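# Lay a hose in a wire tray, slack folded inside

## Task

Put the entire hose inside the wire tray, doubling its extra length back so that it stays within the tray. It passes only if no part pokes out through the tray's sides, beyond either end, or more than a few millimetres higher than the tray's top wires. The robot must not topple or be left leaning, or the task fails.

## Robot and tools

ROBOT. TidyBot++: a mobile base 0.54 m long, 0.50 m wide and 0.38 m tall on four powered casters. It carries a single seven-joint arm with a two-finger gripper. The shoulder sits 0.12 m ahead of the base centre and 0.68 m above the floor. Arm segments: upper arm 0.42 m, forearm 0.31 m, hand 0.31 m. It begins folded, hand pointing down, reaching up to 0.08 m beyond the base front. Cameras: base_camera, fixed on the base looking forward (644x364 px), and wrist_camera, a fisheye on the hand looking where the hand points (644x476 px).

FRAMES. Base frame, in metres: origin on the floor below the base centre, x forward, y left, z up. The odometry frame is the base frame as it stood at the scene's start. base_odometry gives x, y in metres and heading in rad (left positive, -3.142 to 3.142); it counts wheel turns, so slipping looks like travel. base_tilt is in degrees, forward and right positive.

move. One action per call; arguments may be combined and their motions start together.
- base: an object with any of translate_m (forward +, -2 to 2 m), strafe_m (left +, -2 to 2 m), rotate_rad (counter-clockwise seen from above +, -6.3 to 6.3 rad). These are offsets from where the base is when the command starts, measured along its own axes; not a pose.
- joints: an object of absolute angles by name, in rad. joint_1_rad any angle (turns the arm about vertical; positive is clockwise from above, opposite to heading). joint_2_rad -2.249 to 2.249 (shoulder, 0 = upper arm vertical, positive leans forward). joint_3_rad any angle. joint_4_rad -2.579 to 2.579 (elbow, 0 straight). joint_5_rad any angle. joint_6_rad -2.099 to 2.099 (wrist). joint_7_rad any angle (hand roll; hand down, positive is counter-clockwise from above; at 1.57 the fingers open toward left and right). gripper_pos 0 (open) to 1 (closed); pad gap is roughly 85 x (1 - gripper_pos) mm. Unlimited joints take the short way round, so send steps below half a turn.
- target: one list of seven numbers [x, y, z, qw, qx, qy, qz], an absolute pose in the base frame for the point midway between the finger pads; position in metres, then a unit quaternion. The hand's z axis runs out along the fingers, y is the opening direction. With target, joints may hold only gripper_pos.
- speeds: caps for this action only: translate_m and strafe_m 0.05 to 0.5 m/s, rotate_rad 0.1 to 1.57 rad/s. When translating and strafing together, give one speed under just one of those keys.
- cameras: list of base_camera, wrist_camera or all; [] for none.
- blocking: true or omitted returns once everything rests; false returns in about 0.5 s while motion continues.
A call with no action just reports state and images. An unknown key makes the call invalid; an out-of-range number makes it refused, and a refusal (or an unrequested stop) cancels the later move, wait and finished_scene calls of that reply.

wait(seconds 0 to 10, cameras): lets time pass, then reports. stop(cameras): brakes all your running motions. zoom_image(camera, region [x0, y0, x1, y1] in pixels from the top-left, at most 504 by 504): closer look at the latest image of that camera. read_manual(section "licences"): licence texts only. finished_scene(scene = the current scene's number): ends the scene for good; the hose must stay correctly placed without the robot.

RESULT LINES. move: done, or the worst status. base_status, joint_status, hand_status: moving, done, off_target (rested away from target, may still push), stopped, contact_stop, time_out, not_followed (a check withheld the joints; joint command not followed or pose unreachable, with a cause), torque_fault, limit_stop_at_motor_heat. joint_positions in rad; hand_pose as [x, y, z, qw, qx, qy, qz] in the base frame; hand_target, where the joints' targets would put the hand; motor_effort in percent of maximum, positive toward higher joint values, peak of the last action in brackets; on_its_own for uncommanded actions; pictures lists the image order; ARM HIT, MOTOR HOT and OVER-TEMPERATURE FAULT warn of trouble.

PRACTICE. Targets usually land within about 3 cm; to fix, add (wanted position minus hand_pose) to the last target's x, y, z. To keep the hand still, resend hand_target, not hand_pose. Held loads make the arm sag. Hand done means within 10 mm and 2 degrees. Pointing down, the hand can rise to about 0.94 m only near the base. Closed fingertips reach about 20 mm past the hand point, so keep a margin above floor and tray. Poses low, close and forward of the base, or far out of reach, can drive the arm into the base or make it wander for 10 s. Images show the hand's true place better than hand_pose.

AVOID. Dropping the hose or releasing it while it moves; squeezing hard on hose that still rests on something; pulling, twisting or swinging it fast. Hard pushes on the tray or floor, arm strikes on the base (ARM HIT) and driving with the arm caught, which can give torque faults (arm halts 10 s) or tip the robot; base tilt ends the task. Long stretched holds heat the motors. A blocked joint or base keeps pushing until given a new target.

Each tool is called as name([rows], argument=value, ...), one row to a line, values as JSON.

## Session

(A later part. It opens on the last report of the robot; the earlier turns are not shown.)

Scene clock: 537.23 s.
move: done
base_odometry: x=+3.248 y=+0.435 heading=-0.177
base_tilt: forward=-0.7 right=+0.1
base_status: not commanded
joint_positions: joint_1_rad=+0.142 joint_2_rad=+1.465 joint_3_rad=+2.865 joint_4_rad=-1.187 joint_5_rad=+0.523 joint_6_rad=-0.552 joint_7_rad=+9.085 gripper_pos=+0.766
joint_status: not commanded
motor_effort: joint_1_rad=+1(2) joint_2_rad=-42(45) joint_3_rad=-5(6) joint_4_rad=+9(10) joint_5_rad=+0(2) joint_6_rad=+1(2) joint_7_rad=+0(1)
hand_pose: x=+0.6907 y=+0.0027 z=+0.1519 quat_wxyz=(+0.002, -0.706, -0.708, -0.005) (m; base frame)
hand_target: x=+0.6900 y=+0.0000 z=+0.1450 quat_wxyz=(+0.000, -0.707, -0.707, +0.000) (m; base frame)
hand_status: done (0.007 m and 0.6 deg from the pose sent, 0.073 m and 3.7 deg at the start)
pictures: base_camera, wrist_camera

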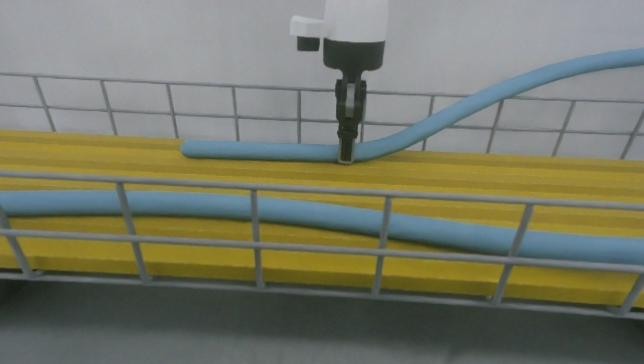

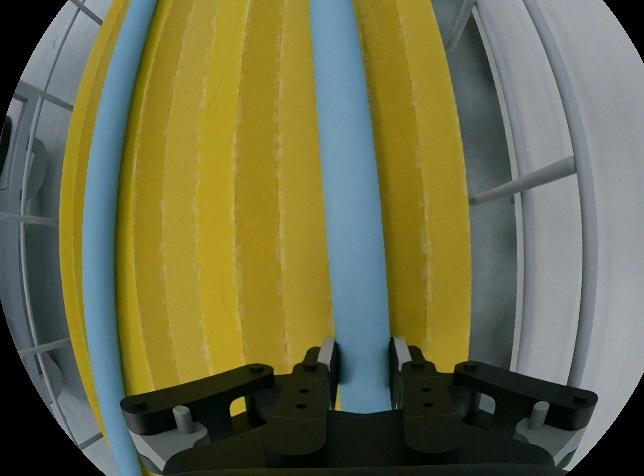

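move(target=[0.67, 0, 0.22, 0, 0.707, 0.707, 0])

move(base={"strafe_m": 0.2}, speeds={"strafe_m": 0.1})

Scene clock: 540.37 s.
move: off_target
base_odometry: x=+3.248 y=+0.435 heading=-0.177
base_tilt: forward=-0.7 right=+0.1
base_status: not commanded
joint_positions: joint_1_rad=+0.142 joint_2_rad=+1.312 joint_3_rad=+2.866 joint_4_rad=-1.350 joint_5_rad=+0.523 joint_6_rad=-0.552 joint_7_rad=+9.085 gripper_pos=+0.766
joint_status: not commanded
motor_effort: joint_1_rad=+0(2) joint_2_rad=-43(46) joint_3_rad=-6(9) joint_4_rad=+7(10) joint_5_rad=-1(2) joint_6_rad=-1(2) joint_7_rad=-1(1)
hand_pose: x=+0.6733 y=+0.0062 z=+0.2140 quat_wxyz=(+0.000, -0.690, -0.723, +0.000) (m; base frame)
hand_target: x=+0.6700 y=+0.0000 z=+0.2200 quat_wxyz=(+0.000, -0.707, -0.707, +0.000) (m; base frame)
hand_status: off_target (0.009 m and 2.7 deg from the pose sent, 0.071 m and 0.6 deg at the start)
pictures: base_camera, wrist_camera

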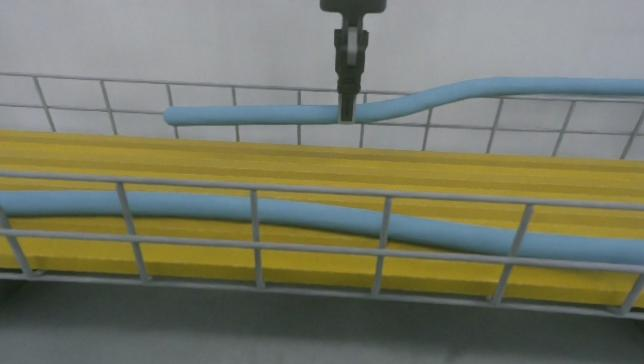

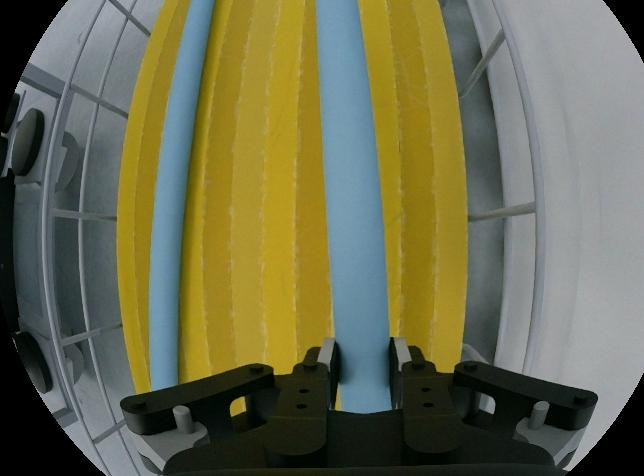

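Scene clock: 542.90 s.
move: done
base_odometry: x=+3.283 y=+0.632 heading=-0.177
base_tilt: forward=-0.7 right=+0.0
base_status: done
joint_positions: joint_1_rad=+0.148 joint_2_rad=+1.311 joint_3_rad=+2.866 joint_4_rad=-1.350 joint_5_rad=+0.523 joint_6_rad=-0.552 joint_7_rad=+9.085 gripper_pos=+0.766
joint_status: not commanded
motor_effort: joint_1_rad=-1(4) joint_2_rad=-44(44) joint_3_rad=-7(8) joint_4_rad=+7(8) joint_5_rad=-1(2) joint_6_rad=-1(2) joint_7_rad=-1(1)
hand_pose: x=+0.6733 y=+0.0026 z=+0.2141 quat_wxyz=(+0.000, -0.693, -0.721, +0.000) (m; base frame)
hand_target: x=+0.6700 y=+0.0000 z=+0.2200 quat_wxyz=(+0.000, -0.707, -0.707, +0.000) (m; base frame)
hand_status: not commanded
pictures: base_camera, wrist_camera

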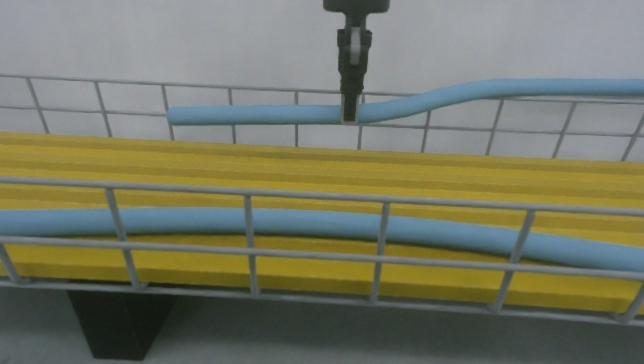

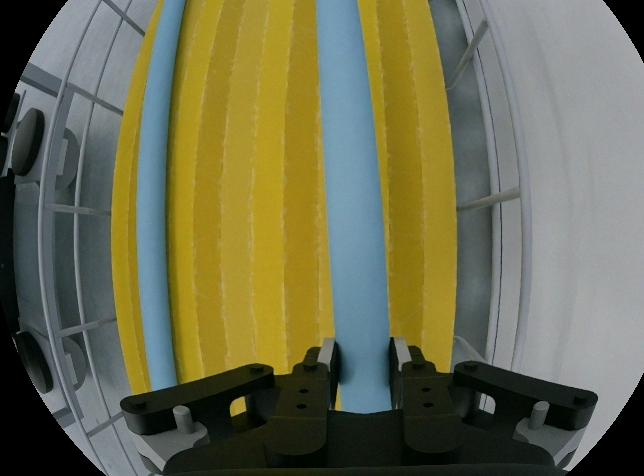

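move(target=[0.67, 0, 0.145, 0, 0.707, 0.707, 0])

move(joints={"gripper_pos": 0.45})

move(joints={"gripper_pos": 0.3}, target=[0.64, 0, 0.4, 0, 0.707, 0.707, 0])

Scene clock: 546.23 s.
move: off_target
base_odometry: x=+3.283 y=+0.632 heading=-0.177
base_tilt: forward=-0.8 right=+0.1
base_status: not commanded
joint_positions: joint_1_rad=+0.148 joint_2_rad=+1.438 joint_3_rad=+2.882 joint_4_rad=-1.257 joint_5_rad=+0.531 joint_6_rad=-0.539 joint_7_rad=+9.085 gripper_pos=+0.766
joint_status: not commanded
motor_effort: joint_1_rad=+0(2) joint_2_rad=-41(43) joint_3_rad=-5(8) joint_4_rad=+5(7) joint_5_rad=-1(2) joint_6_rad=-1(2) joint_7_rad=+0(1)
hand_pose: x=+0.6673 y=-0.0055 z=+0.1558 quat_wxyz=(+0.008, -0.700, -0.714, +0.010) (m; base frame)
hand_target: x=+0.6700 y=+0.0000 z=+0.1450 quat_wxyz=(+0.000, -0.707, -0.707, +0.000) (m; base frame)
hand_status: off_target (0.012 m and 1.8 deg from the pose sent, 0.069 m and 2.3 deg at the start)
pictures: base_camera, wrist_camera

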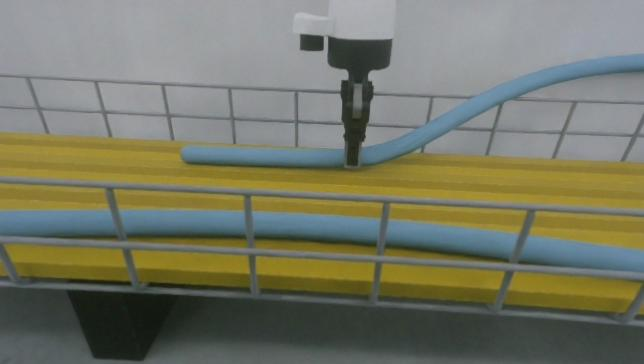

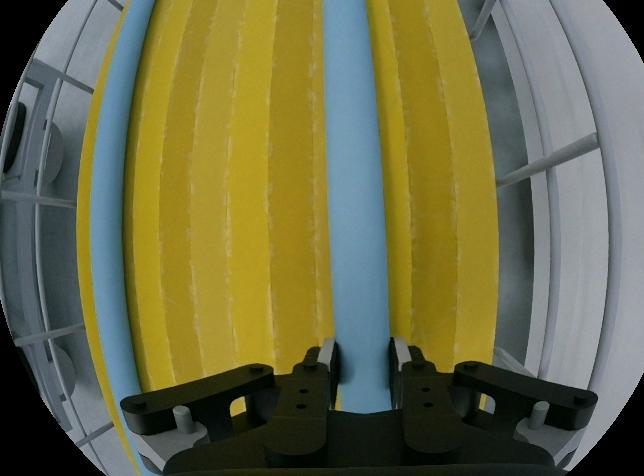

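Scene clock: 547.10 s.
move: done
base_odometry: x=+3.283 y=+0.632 heading=-0.177
base_tilt: forward=-0.7 right=+0.1
base_status: not commanded
joint_positions: joint_1_rad=+0.148 joint_2_rad=+1.460 joint_3_rad=+2.882 joint_4_rad=-1.257 joint_5_rad=+0.531 joint_6_rad=-0.539 joint_7_rad=+9.085 gripper_pos=+0.450
joint_status: all done
motor_effort: joint_1_rad=-1(1) joint_2_rad=-43(45) joint_3_rad=-6(7) joint_4_rad=+6(8) joint_5_rad=+1(1) joint_6_rad=-1(2) joint_7_rad=+0(1)
hand_pose: x=+0.6560 y=-0.0038 z=+0.1442 quat_wxyz=(+0.017, -0.700, -0.714, +0.016) (m; base frame)
hand_target: x=+0.6700 y=+0.0000 z=+0.1450 quat_wxyz=(+0.000, -0.707, -0.707, +0.000) (m; base frame)
hand_status: not commanded
pictures: base_camera, wrist_camera

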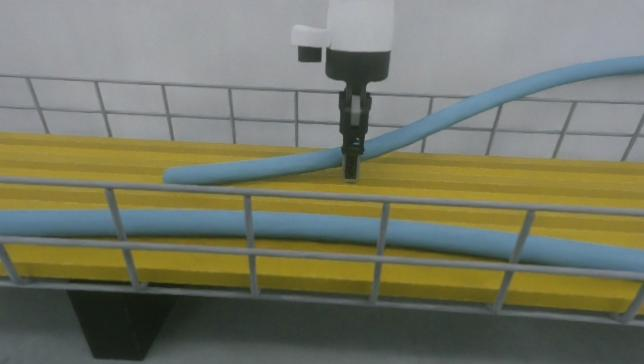

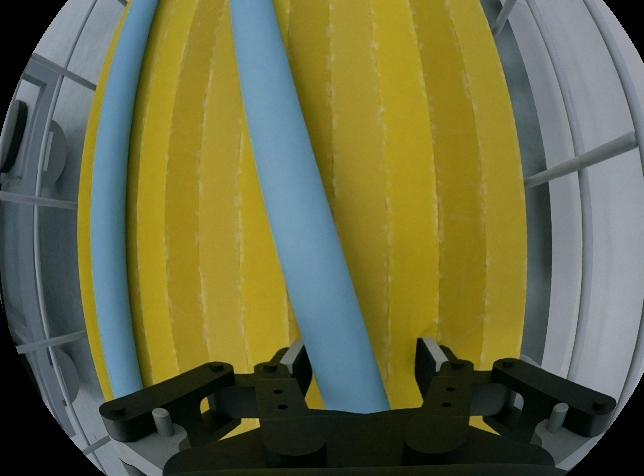

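Scene clock: 548.87 s.
move: off_target
base_odometry: x=+3.283 y=+0.632 heading=-0.177
base_tilt: forward=-0.8 right=+0.1
base_status: not commanded
joint_positions: joint_1_rad=+0.174 joint_2_rad=+0.925 joint_3_rad=+2.833 joint_4_rad=-1.558 joint_5_rad=+0.431 joint_6_rad=-0.670 joint_7_rad=+9.085 gripper_pos=+0.300
joint_status: all done
motor_effort: joint_1_rad=+0(1) joint_2_rad=-40(48) joint_3_rad=-6(7) joint_4_rad=+11(12) joint_5_rad=+1(1) joint_6_rad=+0(1) joint_7_rad=+1(1)
hand_pose: x=+0.6627 y=-0.0002 z=+0.3909 quat_wxyz=(-0.026, -0.704, -0.709, -0.014) (m; base frame)
hand_target: x=+0.6400 y=+0.0000 z=+0.4000 quat_wxyz=(+0.000, -0.707, -0.707, +0.000) (m; base frame)
hand_status: off_target (0.024 m and 3.4 deg from the pose sent, 0.256 m and 2.9 deg at the start)
pictures: base_camera, wrist_camera

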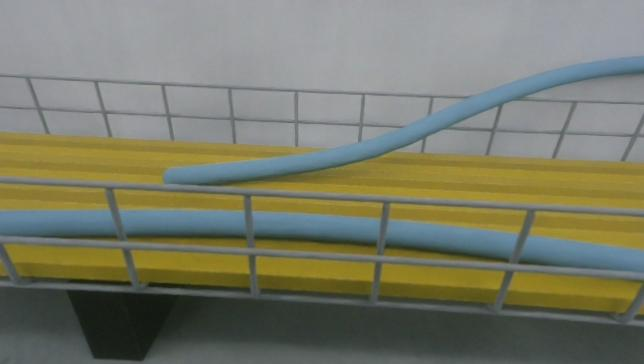

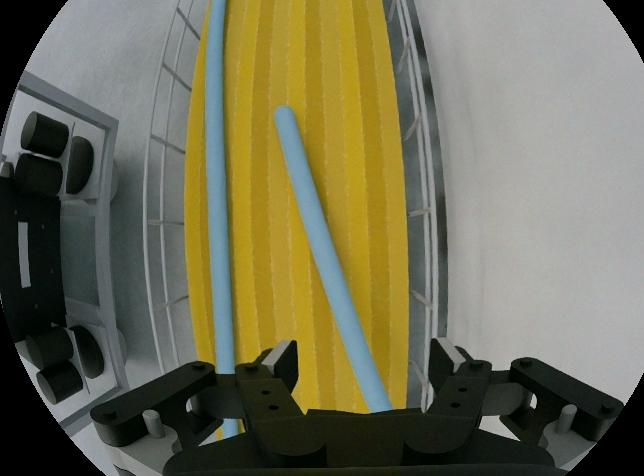

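Good; tip leans inward. Go right and look.

move(base={"strafe_m": -0.4, "translate_m": -0.12}, target=[0.55, 0, 0.7, 0, 0.707, -0.707, 0])

Scene clock: 554.00 s.
move: off_target
base_odometry: x=+3.095 y=+0.259 heading=-0.178
base_tilt: forward=-0.7 right=+0.1
base_status: done
joint_positions: joint_1_rad=-0.174 joint_2_rad=+0.314 joint_3_rad=+3.395 joint_4_rad=-1.512 joint_5_rad=-0.046 joint_6_rad=-1.281 joint_7_rad=+6.432 gripper_pos=+0.300
joint_status: not commanded
motor_effort: joint_1_rad=+0(4) joint_2_rad=-27(42) joint_3_rad=+1(5) joint_4_rad=+17(17) joint_5_rad=+1(2) joint_6_rad=+0(1) joint_7_rad=+0(1)
hand_pose: x=+0.5667 y=-0.0138 z=+0.6940 quat_wxyz=(+0.001, -0.731, +0.681, -0.028) (m; base frame)
hand_target: x=+0.5500 y=+0.0000 z=+0.7000 quat_wxyz=(+0.000, -0.707, +0.707, +0.000) (m; base frame)
hand_status: off_target (0.023 m and 5.2 deg from the pose sent, 0.329 m and 179.6 deg at the start)
pictures: base_camera, wrist_camera

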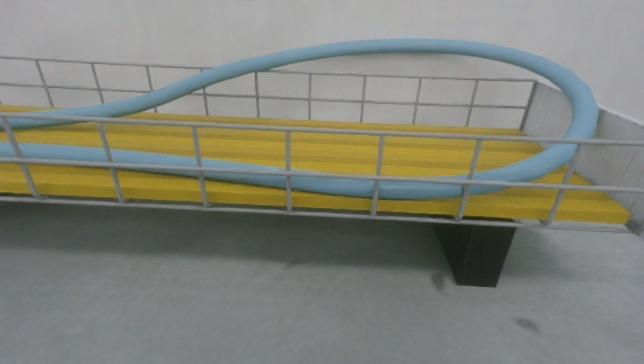

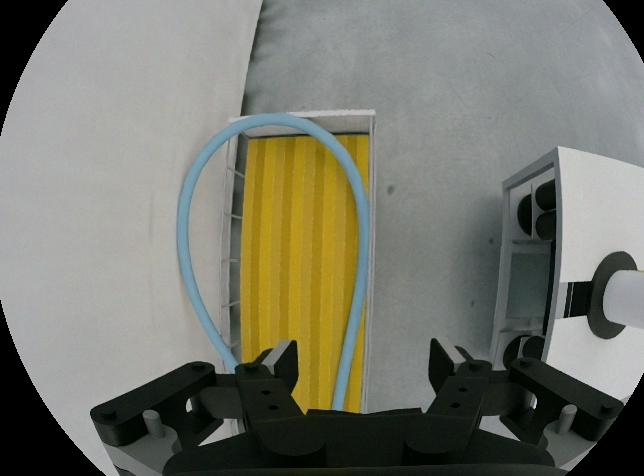

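move(base={"strafe_m": 0.05, "translate_m": 0.11}, target=[0.7, 0, 0.5, 0, 0.707, -0.707, 0])

Scene clock: 564.80 s.
move: off_target
base_odometry: x=+3.212 y=+0.289 heading=-0.178
base_tilt: forward=-0.7 right=+0.1
base_status: done
joint_positions: joint_1_rad=-0.174 joint_2_rad=+0.845 joint_3_rad=+3.457 joint_4_rad=-1.286 joint_5_rad=-0.246 joint_6_rad=-1.135 joint_7_rad=+6.435 gripper_pos=+0.300
joint_status: not commanded
motor_effort: joint_1_rad=-1(2) joint_2_rad=-42(44) joint_3_rad=+3(3) joint_4_rad=+14(17) joint_5_rad=+1(2) joint_6_rad=-1(2) joint_7_rad=+0(1)
hand_pose: x=+0.6736 y=+0.0058 z=+0.4921 quat_wxyz=(-0.033, -0.702, +0.711, +0.028) (m; base frame)
hand_target: x=+0.7000 y=+0.0000 z=+0.5000 quat_wxyz=(+0.000, -0.707, +0.707, +0.000) (m; base frame)
hand_status: off_target (0.028 m and 5.0 deg from the pose sent, 0.236 m and 5.2 deg at the start)
pictures: base_camera, wrist_camera

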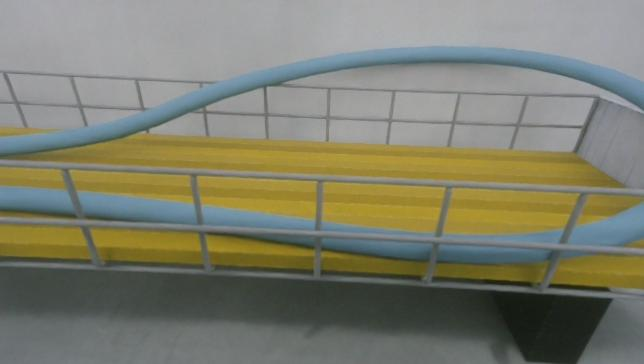

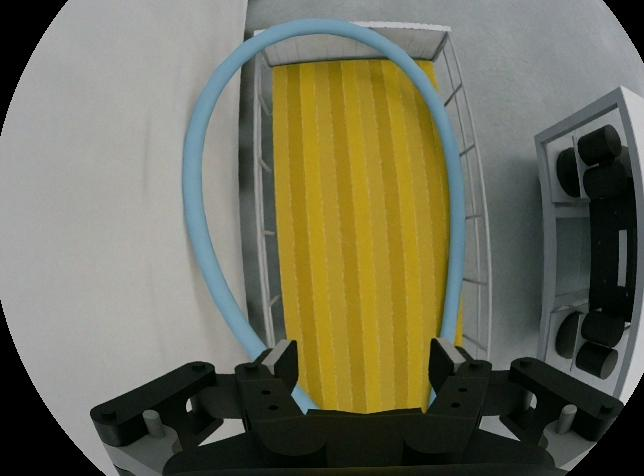

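move(target=[0.72, 0.12, 0.32, 0, 0.891, -0.454, 0])

Scene clock: 572.60 s.
move: off_target
base_odometry: x=+3.212 y=+0.289 heading=-0.178
base_tilt: forward=-0.7 right=+0.1
base_status: not commanded
joint_positions: joint_1_rad=-0.289 joint_2_rad=+1.184 joint_3_rad=+3.374 joint_4_rad=-1.186 joint_5_rad=-0.248 joint_6_rad=-0.885 joint_7_rad=+6.828 gripper_pos=+0.300
joint_status: not commanded
motor_effort: joint_1_rad=-1(3) joint_2_rad=-46(50) joint_3_rad=+2(4) joint_4_rad=+11(15) joint_5_rad=+1(2) joint_6_rad=-1(2) joint_7_rad=+1(1)
hand_pose: x=+0.6949 y=+0.0969 z=+0.3096 quat_wxyz=(-0.037, -0.876, +0.480, +0.025) (m; base frame)
hand_target: x=+0.7200 y=+0.1200 z=+0.3200 quat_wxyz=(+0.000, -0.891, +0.454, +0.000) (m; base frame)
hand_status: off_target (0.036 m and 6.2 deg from the pose sent, 0.212 m and 37.0 deg at the start)
pictures: base_camera, wrist_camera

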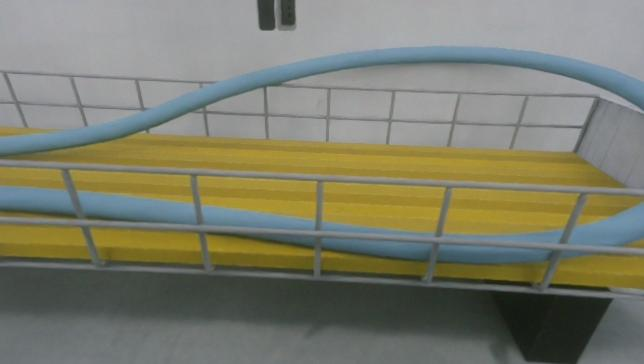

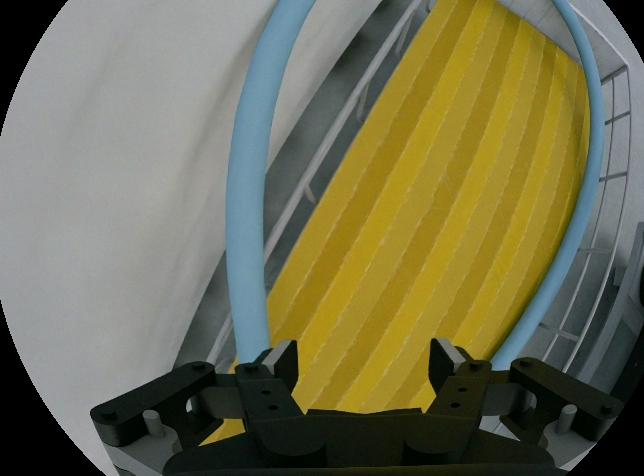

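move(target=[0.775, 0.155, 0.27, 0, 0.891, -0.454, 0])

Scene clock: 576.73 s.
move: off_target
base_odometry: x=+3.212 y=+0.289 heading=-0.178
base_tilt: forward=-0.7 right=+0.1
base_status: not commanded
joint_positions: joint_1_rad=-0.289 joint_2_rad=+1.399 joint_3_rad=+3.350 joint_4_rad=-0.793 joint_5_rad=-0.241 joint_6_rad=-0.928 joint_7_rad=+6.822 gripper_pos=+0.300
joint_status: not commanded
motor_effort: joint_1_rad=-1(1) joint_2_rad=-51(53) joint_3_rad=+1(3) joint_4_rad=+14(15) joint_5_rad=+1(1) joint_6_rad=+1(1) joint_7_rad=+0(1)
hand_pose: x=+0.7868 y=+0.1468 z=+0.2622 quat_wxyz=(+0.008, -0.896, +0.443, -0.019) (m; base frame)
hand_target: x=+0.7750 y=+0.1550 z=+0.2700 quat_wxyz=(+0.000, -0.891, +0.454, +0.000) (m; base frame)
hand_status: off_target (0.016 m and 2.7 deg from the pose sent, 0.107 m and 6.2 deg at the start)
pictures: base_camera, wrist_camera

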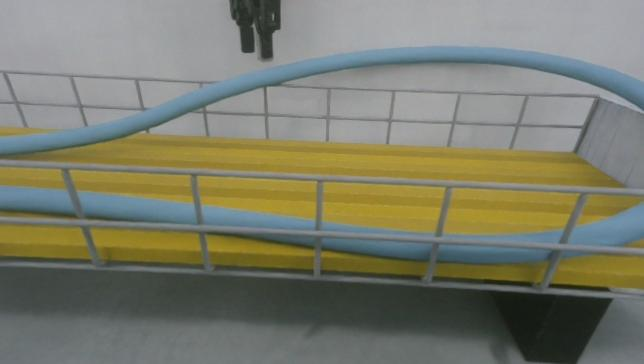

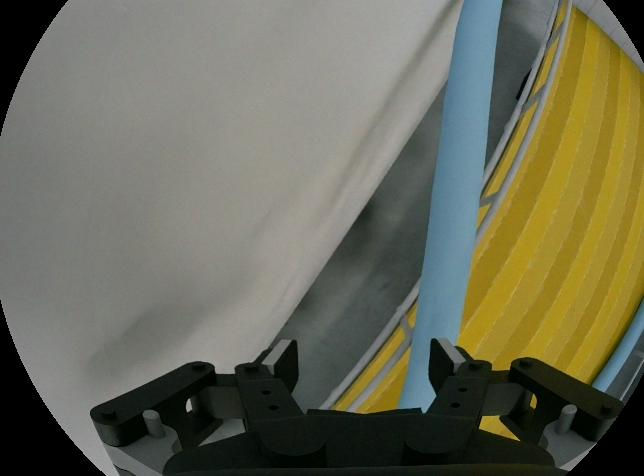

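move(target=[0.738, 0.135, 0.235, 0, 0.85, -0.527, 0])

Scene clock: 580.13 s.
move: off_target
base_odometry: x=+3.212 y=+0.289 heading=-0.178
base_tilt: forward=-0.7 right=+0.0
base_status: not commanded
joint_positions: joint_1_rad=-0.290 joint_2_rad=+1.390 joint_3_rad=+3.351 joint_4_rad=-0.978 joint_5_rad=-0.285 joint_6_rad=-0.853 joint_7_rad=+6.768 gripper_pos=+0.300
joint_status: not commanded
motor_effort: joint_1_rad=+0(2) joint_2_rad=-48(52) joint_3_rad=+3(3) joint_4_rad=+10(15) joint_5_rad=+1(2) joint_6_rad=-2(2) joint_7_rad=+0(1)
hand_pose: x=+0.7241 y=+0.1279 z=+0.2246 quat_wxyz=(-0.016, -0.868, +0.495, +0.022) (m; base frame)
hand_target: x=+0.7380 y=+0.1350 z=+0.2350 quat_wxyz=(+0.000, -0.850, +0.527, +0.000) (m; base frame)
hand_status: off_target (0.019 m and 5.2 deg from the pose sent, 0.057 m and 11.3 deg at the start)
pictures: base_camera, wrist_camera

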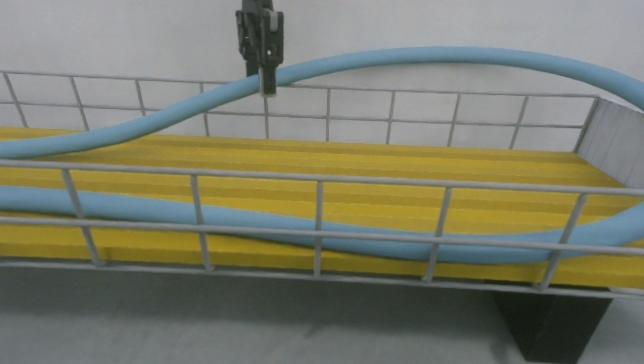

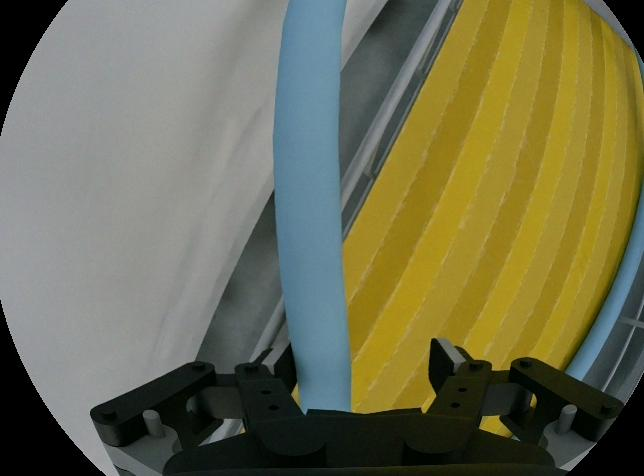

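move(target=[0.75, 0.143, 0.205, 0, 0.85, -0.527, 0])

move(joints={"gripper_pos": 0.9})

Scene clock: 583.50 s.
move: off_target
base_odometry: x=+3.212 y=+0.289 heading=-0.178
base_tilt: forward=-0.7 right=+0.1
base_status: not commanded
joint_positions: joint_1_rad=-0.290 joint_2_rad=+1.410 joint_3_rad=+3.356 joint_4_rad=-0.926 joint_5_rad=-0.285 joint_6_rad=-0.891 joint_7_rad=+6.730 gripper_pos=+0.300
joint_status: not commanded
motor_effort: joint_1_rad=-3(4) joint_2_rad=-41(48) joint_3_rad=-1(3) joint_4_rad=+20(20) joint_5_rad=-2(3) joint_6_rad=+13(13) joint_7_rad=+0(1)
hand_pose: x=+0.7301 y=+0.1311 z=+0.2235 quat_wxyz=(-0.018, -0.861, +0.507, +0.024) (m; base frame)
hand_target: x=+0.7500 y=+0.1430 z=+0.2050 quat_wxyz=(+0.000, -0.850, +0.527, +0.000) (m; base frame)
hand_status: off_target (0.030 m and 4.3 deg from the pose sent, 0.036 m and 5.2 deg at the start)
pictures: base_camera, wrist_camera

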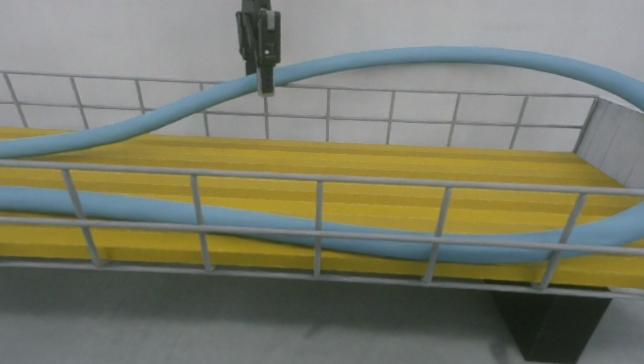

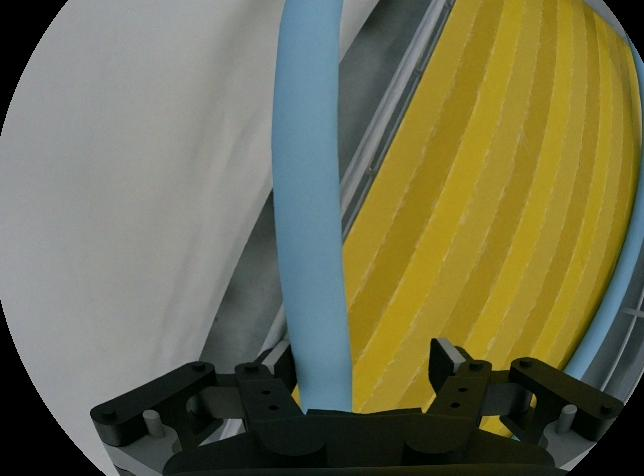

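Scene clock: 584.37 s.
move: off_target
base_odometry: x=+3.212 y=+0.289 heading=-0.178
base_tilt: forward=-0.7 right=+0.1
base_status: not commanded
joint_positions: joint_1_rad=-0.295 joint_2_rad=+1.416 joint_3_rad=+3.356 joint_4_rad=-0.891 joint_5_rad=-0.285 joint_6_rad=-0.885 joint_7_rad=+6.728 gripper_pos=+0.762
joint_status: gripper_pos off_target (ended at +0.762, target +0.900)
motor_effort: joint_1_rad=+1(3) joint_2_rad=-41(43) joint_3_rad=+2(4) joint_4_rad=+15(18) joint_5_rad=+0(2) joint_6_rad=+8(12) joint_7_rad=+0(1)
hand_pose: x=+0.7462 y=+0.1397 z=+0.2275 quat_wxyz=(-0.006, -0.864, +0.503, +0.011) (m; base frame)
hand_target: x=+0.7500 y=+0.1430 z=+0.2050 quat_wxyz=(+0.000, -0.850, +0.527, +0.000) (m; base frame)
hand_status: not commanded
pictures: base_camera, wrist_camera

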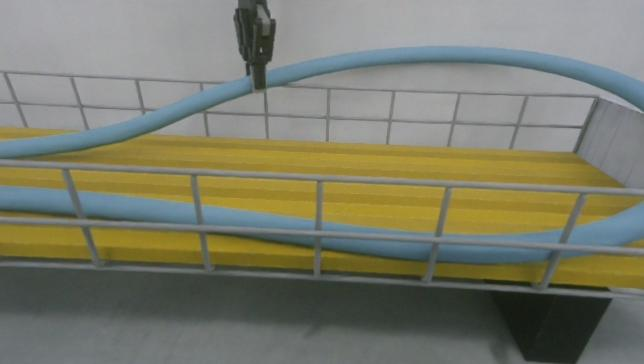

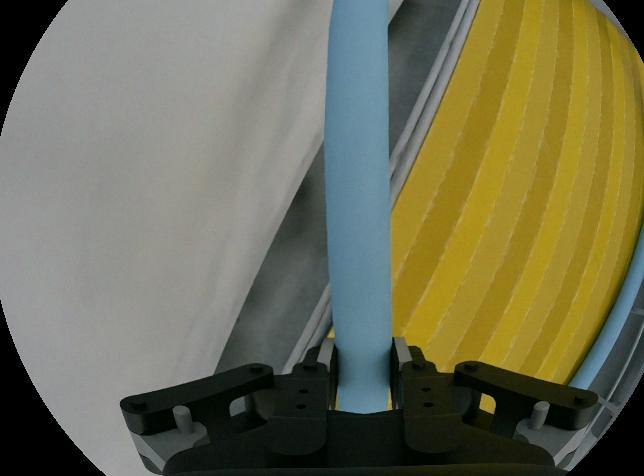

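move(target=[0.67, 0.12, 0.26, 0, 0.707, -0.707, 0], base={"strafe_m": 0.12}, speeds={"strafe_m": 0.1})

move(target=[0.67, 0.12, 0.17, 0, 0.707, -0.707, 0])

Scene clock: 588.90 s.
move: off_target
base_odometry: x=+3.233 y=+0.407 heading=-0.178
base_tilt: forward=-0.6 right=+0.1
base_status: done
joint_positions: joint_1_rad=-0.377 joint_2_rad=+1.239 joint_3_rad=+3.442 joint_4_rad=-1.347 joint_5_rad=-0.479 joint_6_rad=-0.688 joint_7_rad=+6.525 gripper_pos=+0.762
joint_status: not commanded
motor_effort: joint_1_rad=+1(6) joint_2_rad=-44(49) joint_3_rad=+3(4) joint_4_rad=+7(15) joint_5_rad=-1(2) joint_6_rad=-2(8) joint_7_rad=-2(2)
hand_pose: x=+0.6550 y=+0.1215 z=+0.2506 quat_wxyz=(-0.021, -0.748, +0.663, +0.021) (m; base frame)
hand_target: x=+0.6700 y=+0.1200 z=+0.2600 quat_wxyz=(+0.000, -0.707, +0.707, +0.000) (m; base frame)
hand_status: off_target (0.018 m and 7.6 deg from the pose sent, 0.085 m and 29.6 deg at the start)
pictures: base_camera, wrist_camera

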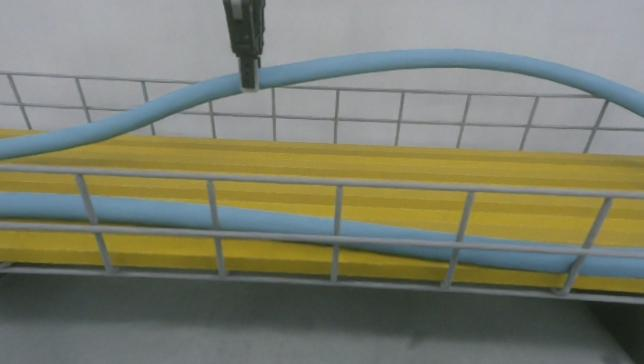

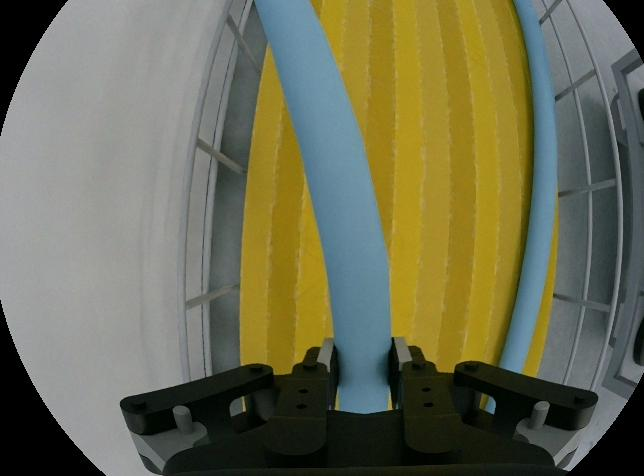

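Scene clock: 590.03 s.
move: off_target
base_odometry: x=+3.233 y=+0.407 heading=-0.178
base_tilt: forward=-0.7 right=+0.1
base_status: not commanded
joint_positions: joint_1_rad=-0.377 joint_2_rad=+1.399 joint_3_rad=+3.442 joint_4_rad=-1.262 joint_5_rad=-0.531 joint_6_rad=-0.613 joint_7_rad=+6.525 gripper_pos=+0.762
joint_status: not commanded
motor_effort: joint_1_rad=-1(1) joint_2_rad=-41(45) joint_3_rad=+2(4) joint_4_rad=+5(8) joint_5_rad=-1(1) joint_6_rad=-2(3) joint_7_rad=-2(3)
hand_pose: x=+0.6547 y=+0.1181 z=+0.1737 quat_wxyz=(-0.024, -0.742, +0.670, +0.013) (m; base frame)
hand_target: x=+0.6700 y=+0.1200 z=+0.1700 quat_wxyz=(+0.000, -0.707, +0.707, +0.000) (m; base frame)
hand_status: off_target (0.016 m and 6.6 deg from the pose sent, 0.082 m and 7.6 deg at the start)
pictures: base_camera, wrist_camera

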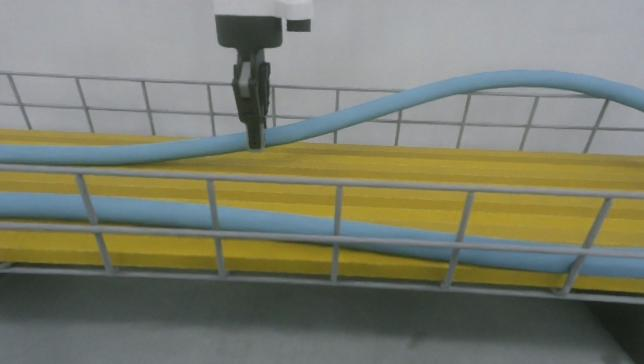

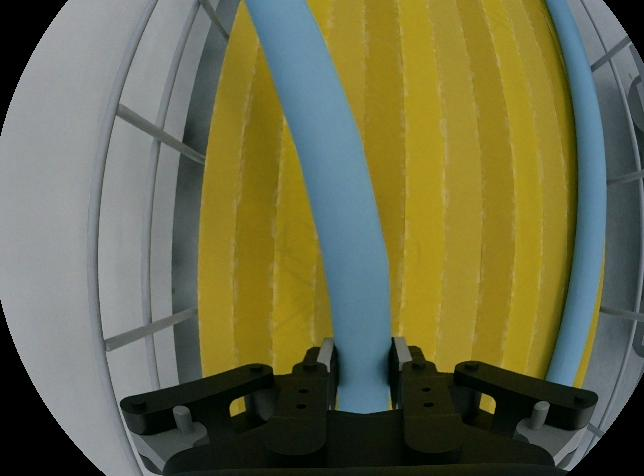

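move(target=[0.67, 0.12, 0.14, 0, 0.707, -0.707, 0])

move(joints={"gripper_pos": 0.45})

move(joints={"gripper_pos": 0.3}, target=[0.63, 0.05, 0.5, 0, 0.707, -0.707, 0], base={"strafe_m": -0.2})

Scene clock: 595.90 s.
move: off_target
base_odometry: x=+3.233 y=+0.407 heading=-0.178
base_tilt: forward=-0.7 right=+0.1
base_status: not commanded
joint_positions: joint_1_rad=-0.374 joint_2_rad=+1.444 joint_3_rad=+3.442 joint_4_rad=-1.209 joint_5_rad=-0.533 joint_6_rad=-0.595 joint_7_rad=+6.525 gripper_pos=+0.762
joint_status: not commanded
motor_effort: joint_1_rad=-2(2) joint_2_rad=-40(42) joint_3_rad=+1(2) joint_4_rad=+5(6) joint_5_rad=-1(2) joint_6_rad=-1(2) joint_7_rad=-1(2)
hand_pose: x=+0.6672 y=+0.1196 z=+0.1557 quat_wxyz=(-0.016, -0.746, +0.666, +0.004) (m; base frame)
hand_target: x=+0.6700 y=+0.1200 z=+0.1400 quat_wxyz=(+0.000, -0.707, +0.707, +0.000) (m; base frame)
hand_status: off_target (0.016 m and 6.7 deg from the pose sent, 0.037 m and 6.6 deg at the start)
pictures: base_camera, wrist_camera

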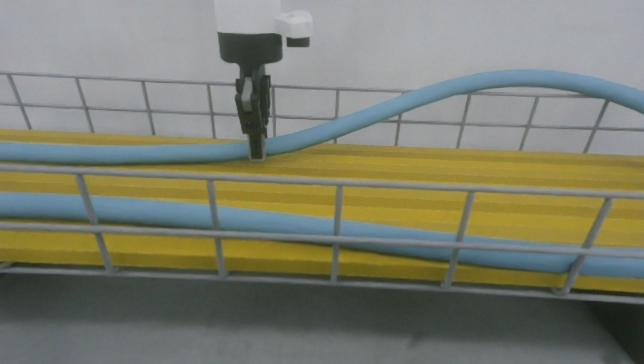

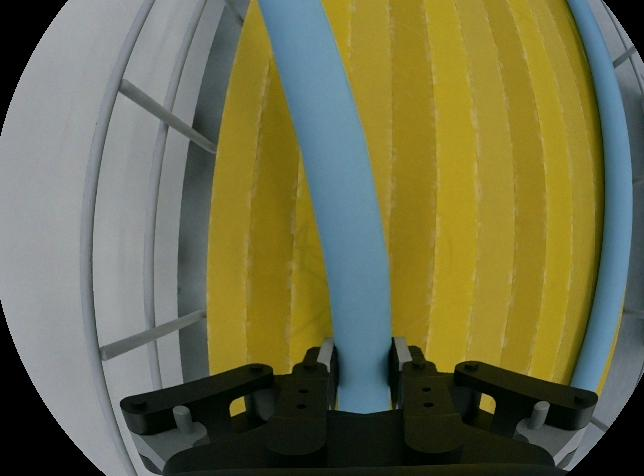

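Scene clock: 596.77 s.
move: done
base_odometry: x=+3.233 y=+0.407 heading=-0.178
base_tilt: forward=-0.7 right=+0.1
base_status: not commanded
joint_positions: joint_1_rad=-0.374 joint_2_rad=+1.465 joint_3_rad=+3.442 joint_4_rad=-1.209 joint_5_rad=-0.552 joint_6_rad=-0.594 joint_7_rad=+6.515 gripper_pos=+0.450
joint_status: all done
motor_effort: joint_1_rad=+0(2) joint_2_rad=-43(44) joint_3_rad=+3(4) joint_4_rad=+6(7) joint_5_rad=+1(2) joint_6_rad=-1(2) joint_7_rad=+0(2)
hand_pose: x=+0.6574 y=+0.1192 z=+0.1440 quat_wxyz=(-0.021, -0.737, +0.676, +0.011) (m; base frame)
hand_target: x=+0.6700 y=+0.1200 z=+0.1400 quat_wxyz=(+0.000, -0.707, +0.707, +0.000) (m; base frame)
hand_status: not commanded
pictures: base_camera, wrist_camera

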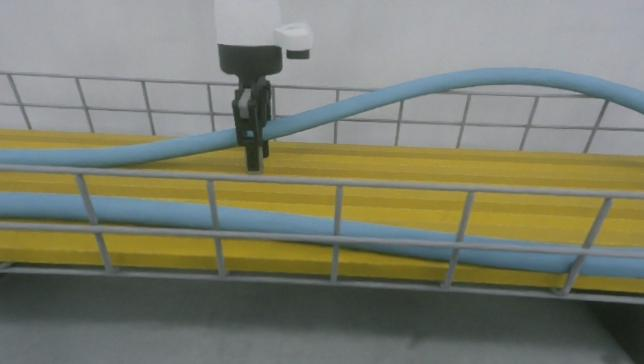

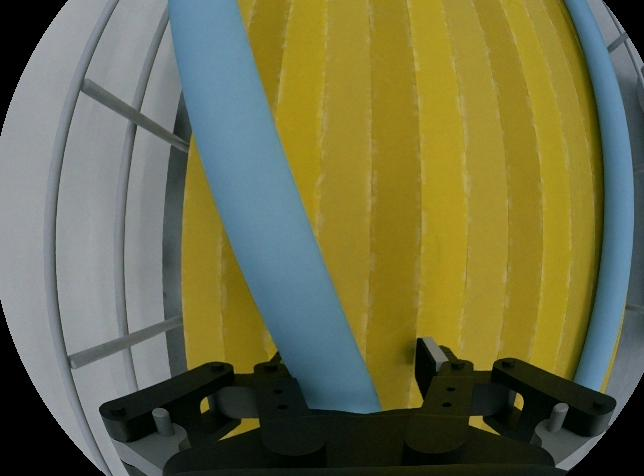

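Scene clock: 598.80 s.
move: off_target
base_odometry: x=+3.198 y=+0.210 heading=-0.178
base_tilt: forward=-0.7 right=+0.0
base_status: done
joint_positions: joint_1_rad=-0.337 joint_2_rad=+0.727 joint_3_rad=+3.496 joint_4_rad=-1.545 joint_5_rad=-0.339 joint_6_rad=-0.868 joint_7_rad=+6.495 gripper_pos=+0.300
joint_status: all done
motor_effort: joint_1_rad=+0(4) joint_2_rad=-38(49) joint_3_rad=+3(7) joint_4_rad=+13(14) joint_5_rad=+0(2) joint_6_rad=+0(2) joint_7_rad=+0(1)
hand_pose: x=+0.6532 y=+0.0746 z=+0.4928 quat_wxyz=(+0.030, -0.731, +0.682, -0.012) (m; base frame)
hand_target: x=+0.6300 y=+0.0500 z=+0.5000 quat_wxyz=(+0.000, -0.707, +0.707, +0.000) (m; base frame)
hand_status: off_target (0.035 m and 5.5 deg from the pose sent, 0.364 m and 5.6 deg at the start)
pictures: base_camera, wrist_camera

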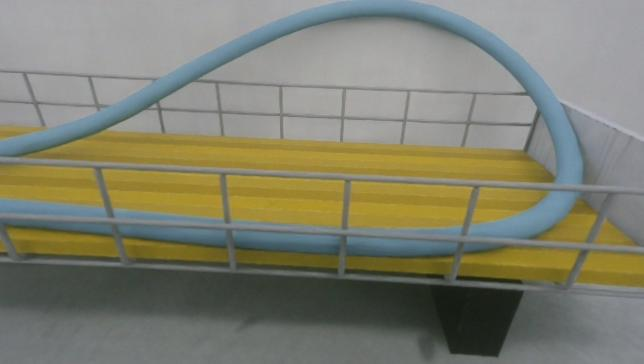

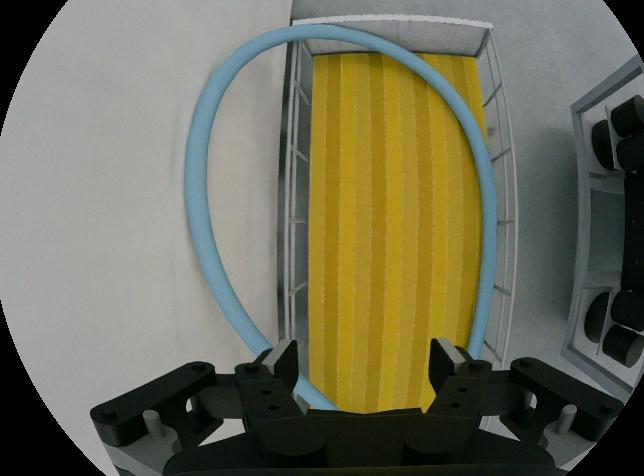

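move(target=[0.64, 0.07, 0.32, 0, 0.85, -0.527, 0], base={"strafe_m": 0.15})

Scene clock: 618.33 s.
move: off_target
base_odometry: x=+3.224 y=+0.358 heading=-0.178
base_tilt: forward=-0.7 right=+0.0
base_status: done
joint_positions: joint_1_rad=-0.304 joint_2_rad=+1.054 joint_3_rad=+3.414 joint_4_rad=-1.554 joint_5_rad=-0.375 joint_6_rad=-0.651 joint_7_rad=+6.874 gripper_pos=+0.300
joint_status: not commanded
motor_effort: joint_1_rad=-1(3) joint_2_rad=-41(45) joint_3_rad=+3(5) joint_4_rad=+9(14) joint_5_rad=+1(2) joint_6_rad=-2(2) joint_7_rad=+0(1)
hand_pose: x=+0.6227 y=+0.0695 z=+0.3157 quat_wxyz=(-0.026, -0.844, +0.536, +0.020) (m; base frame)
hand_target: x=+0.6400 y=+0.0700 z=+0.3200 quat_wxyz=(+0.000, -0.850, +0.527, +0.000) (m; base frame)
hand_status: off_target (0.018 m and 4.0 deg from the pose sent, 0.173 m and 22.7 deg at the start)
pictures: base_camera, wrist_camera

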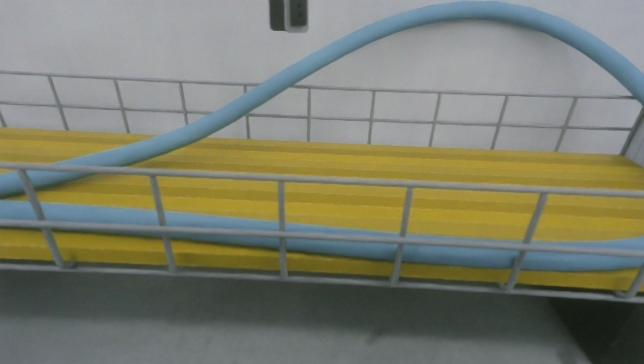

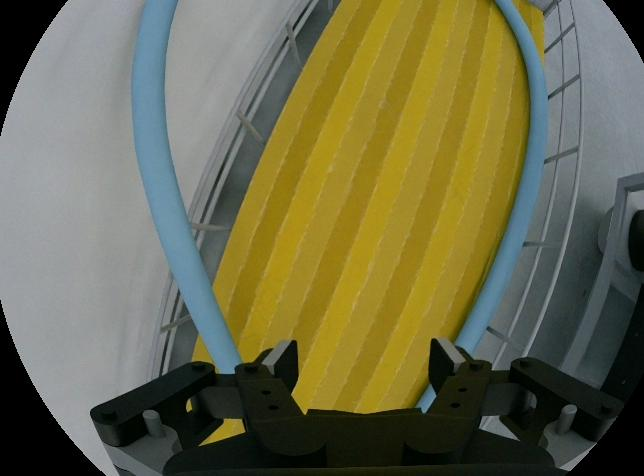

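move(target=[0.715, 0.15, 0.28, 0, 0.93, -0.3665, 0])

Scene clock: 623.43 s.
move: off_target
base_odometry: x=+3.224 y=+0.358 heading=-0.178
base_tilt: forward=-0.7 right=+0.1
base_status: not commanded
joint_positions: joint_1_rad=-0.308 joint_2_rad=+1.246 joint_3_rad=+3.346 joint_4_rad=-1.156 joint_5_rad=-0.284 joint_6_rad=-0.715 joint_7_rad=+6.951 gripper_pos=+0.300
joint_status: not commanded
motor_effort: joint_1_rad=-1(2) joint_2_rad=-48(48) joint_3_rad=+2(3) joint_4_rad=+12(13) joint_5_rad=+1(1) joint_6_rad=+0(1) joint_7_rad=+0(1)
hand_pose: x=+0.7338 y=+0.1312 z=+0.2766 quat_wxyz=(+0.013, -0.907, +0.421, -0.023) (m; base frame)
hand_target: x=+0.7150 y=+0.1500 z=+0.2800 quat_wxyz=(+0.000, -0.930, +0.367, +0.000) (m; base frame)
hand_status: off_target (0.027 m and 7.4 deg from the pose sent, 0.128 m and 22.1 deg at the start)
pictures: base_camera, wrist_camera

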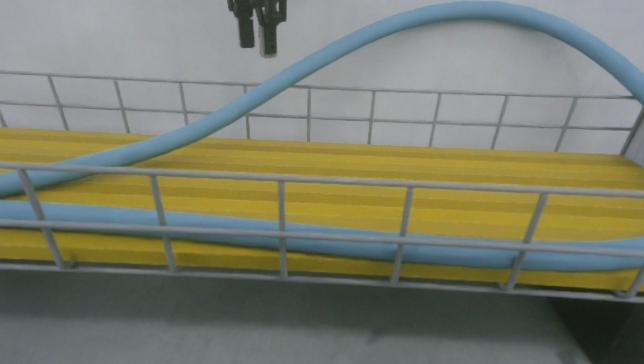

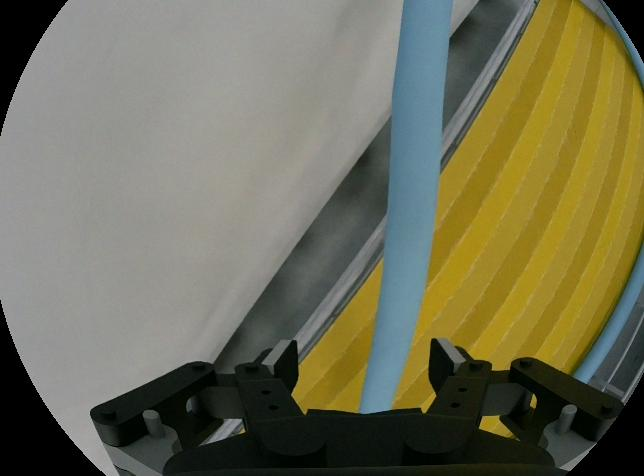

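move(target=[0.7, 0.15, 0.225, 0, 0.914, -0.407, 0])

move(joints={"gripper_pos": 0.9})

Scene clock: 629.40 s.
move: off_target
base_odometry: x=+3.224 y=+0.358 heading=-0.178
base_tilt: forward=-0.7 right=+0.1
base_status: not commanded
joint_positions: joint_1_rad=-0.323 joint_2_rad=+1.344 joint_3_rad=+3.346 joint_4_rad=-1.159 joint_5_rad=-0.292 joint_6_rad=-0.700 joint_7_rad=+6.952 gripper_pos=+0.300
joint_status: not commanded
motor_effort: joint_1_rad=-1(1) joint_2_rad=-47(51) joint_3_rad=+2(3) joint_4_rad=+11(12) joint_5_rad=+1(1) joint_6_rad=-1(1) joint_7_rad=+0(1)
hand_pose: x=+0.6935 y=+0.1276 z=+0.2163 quat_wxyz=(-0.017, -0.909, +0.416, +0.009) (m; base frame)
hand_target: x=+0.7000 y=+0.1500 z=+0.2250 quat_wxyz=(+0.000, -0.914, +0.407, +0.000) (m; base frame)
hand_status: off_target (0.025 m and 2.5 deg from the pose sent, 0.064 m and 3.5 deg at the start)
pictures: base_camera, wrist_camera

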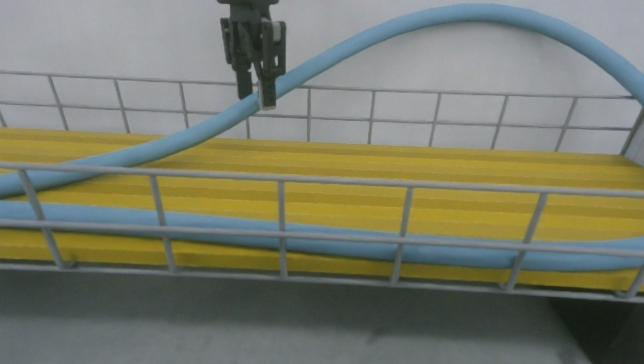

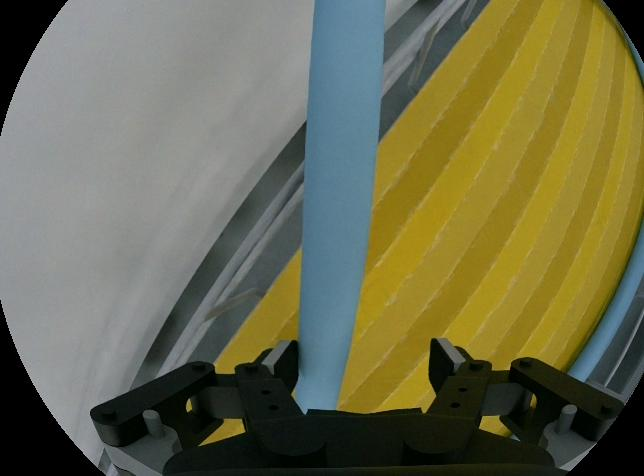

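Scene clock: 630.27 s.
move: off_target
base_odometry: x=+3.224 y=+0.358 heading=-0.178
base_tilt: forward=-0.7 right=+0.1
base_status: not commanded
joint_positions: joint_1_rad=-0.325 joint_2_rad=+1.344 joint_3_rad=+3.346 joint_4_rad=-1.159 joint_5_rad=-0.292 joint_6_rad=-0.700 joint_7_rad=+6.952 gripper_pos=+0.800
joint_status: gripper_pos off_target (ended at +0.800, target +0.900)
motor_effort: joint_1_rad=+0(1) joint_2_rad=-47(47) joint_3_rad=+3(3) joint_4_rad=+9(10) joint_5_rad=+1(2) joint_6_rad=-1(1) joint_7_rad=+0(1)
hand_pose: x=+0.6932 y=+0.1289 z=+0.2163 quat_wxyz=(-0.017, -0.909, +0.415, +0.009) (m; base frame)
hand_target: x=+0.7000 y=+0.1500 z=+0.2250 quat_wxyz=(+0.000, -0.914, +0.407, +0.000) (m; base frame)
hand_status: not commanded
pictures: base_camera, wrist_camera

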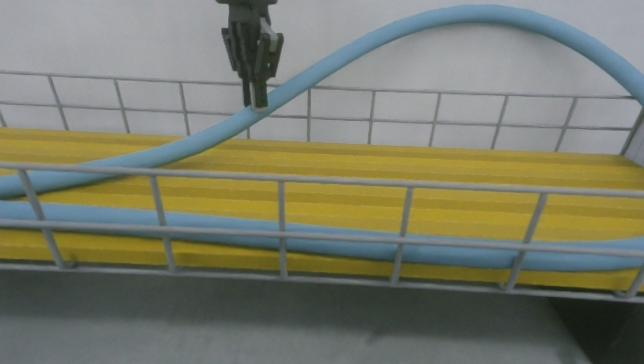

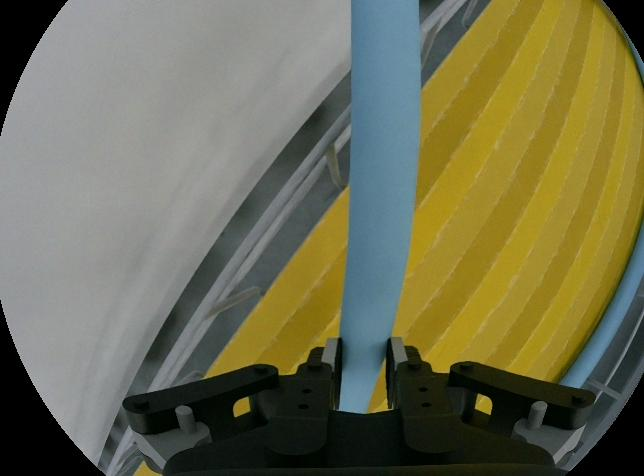

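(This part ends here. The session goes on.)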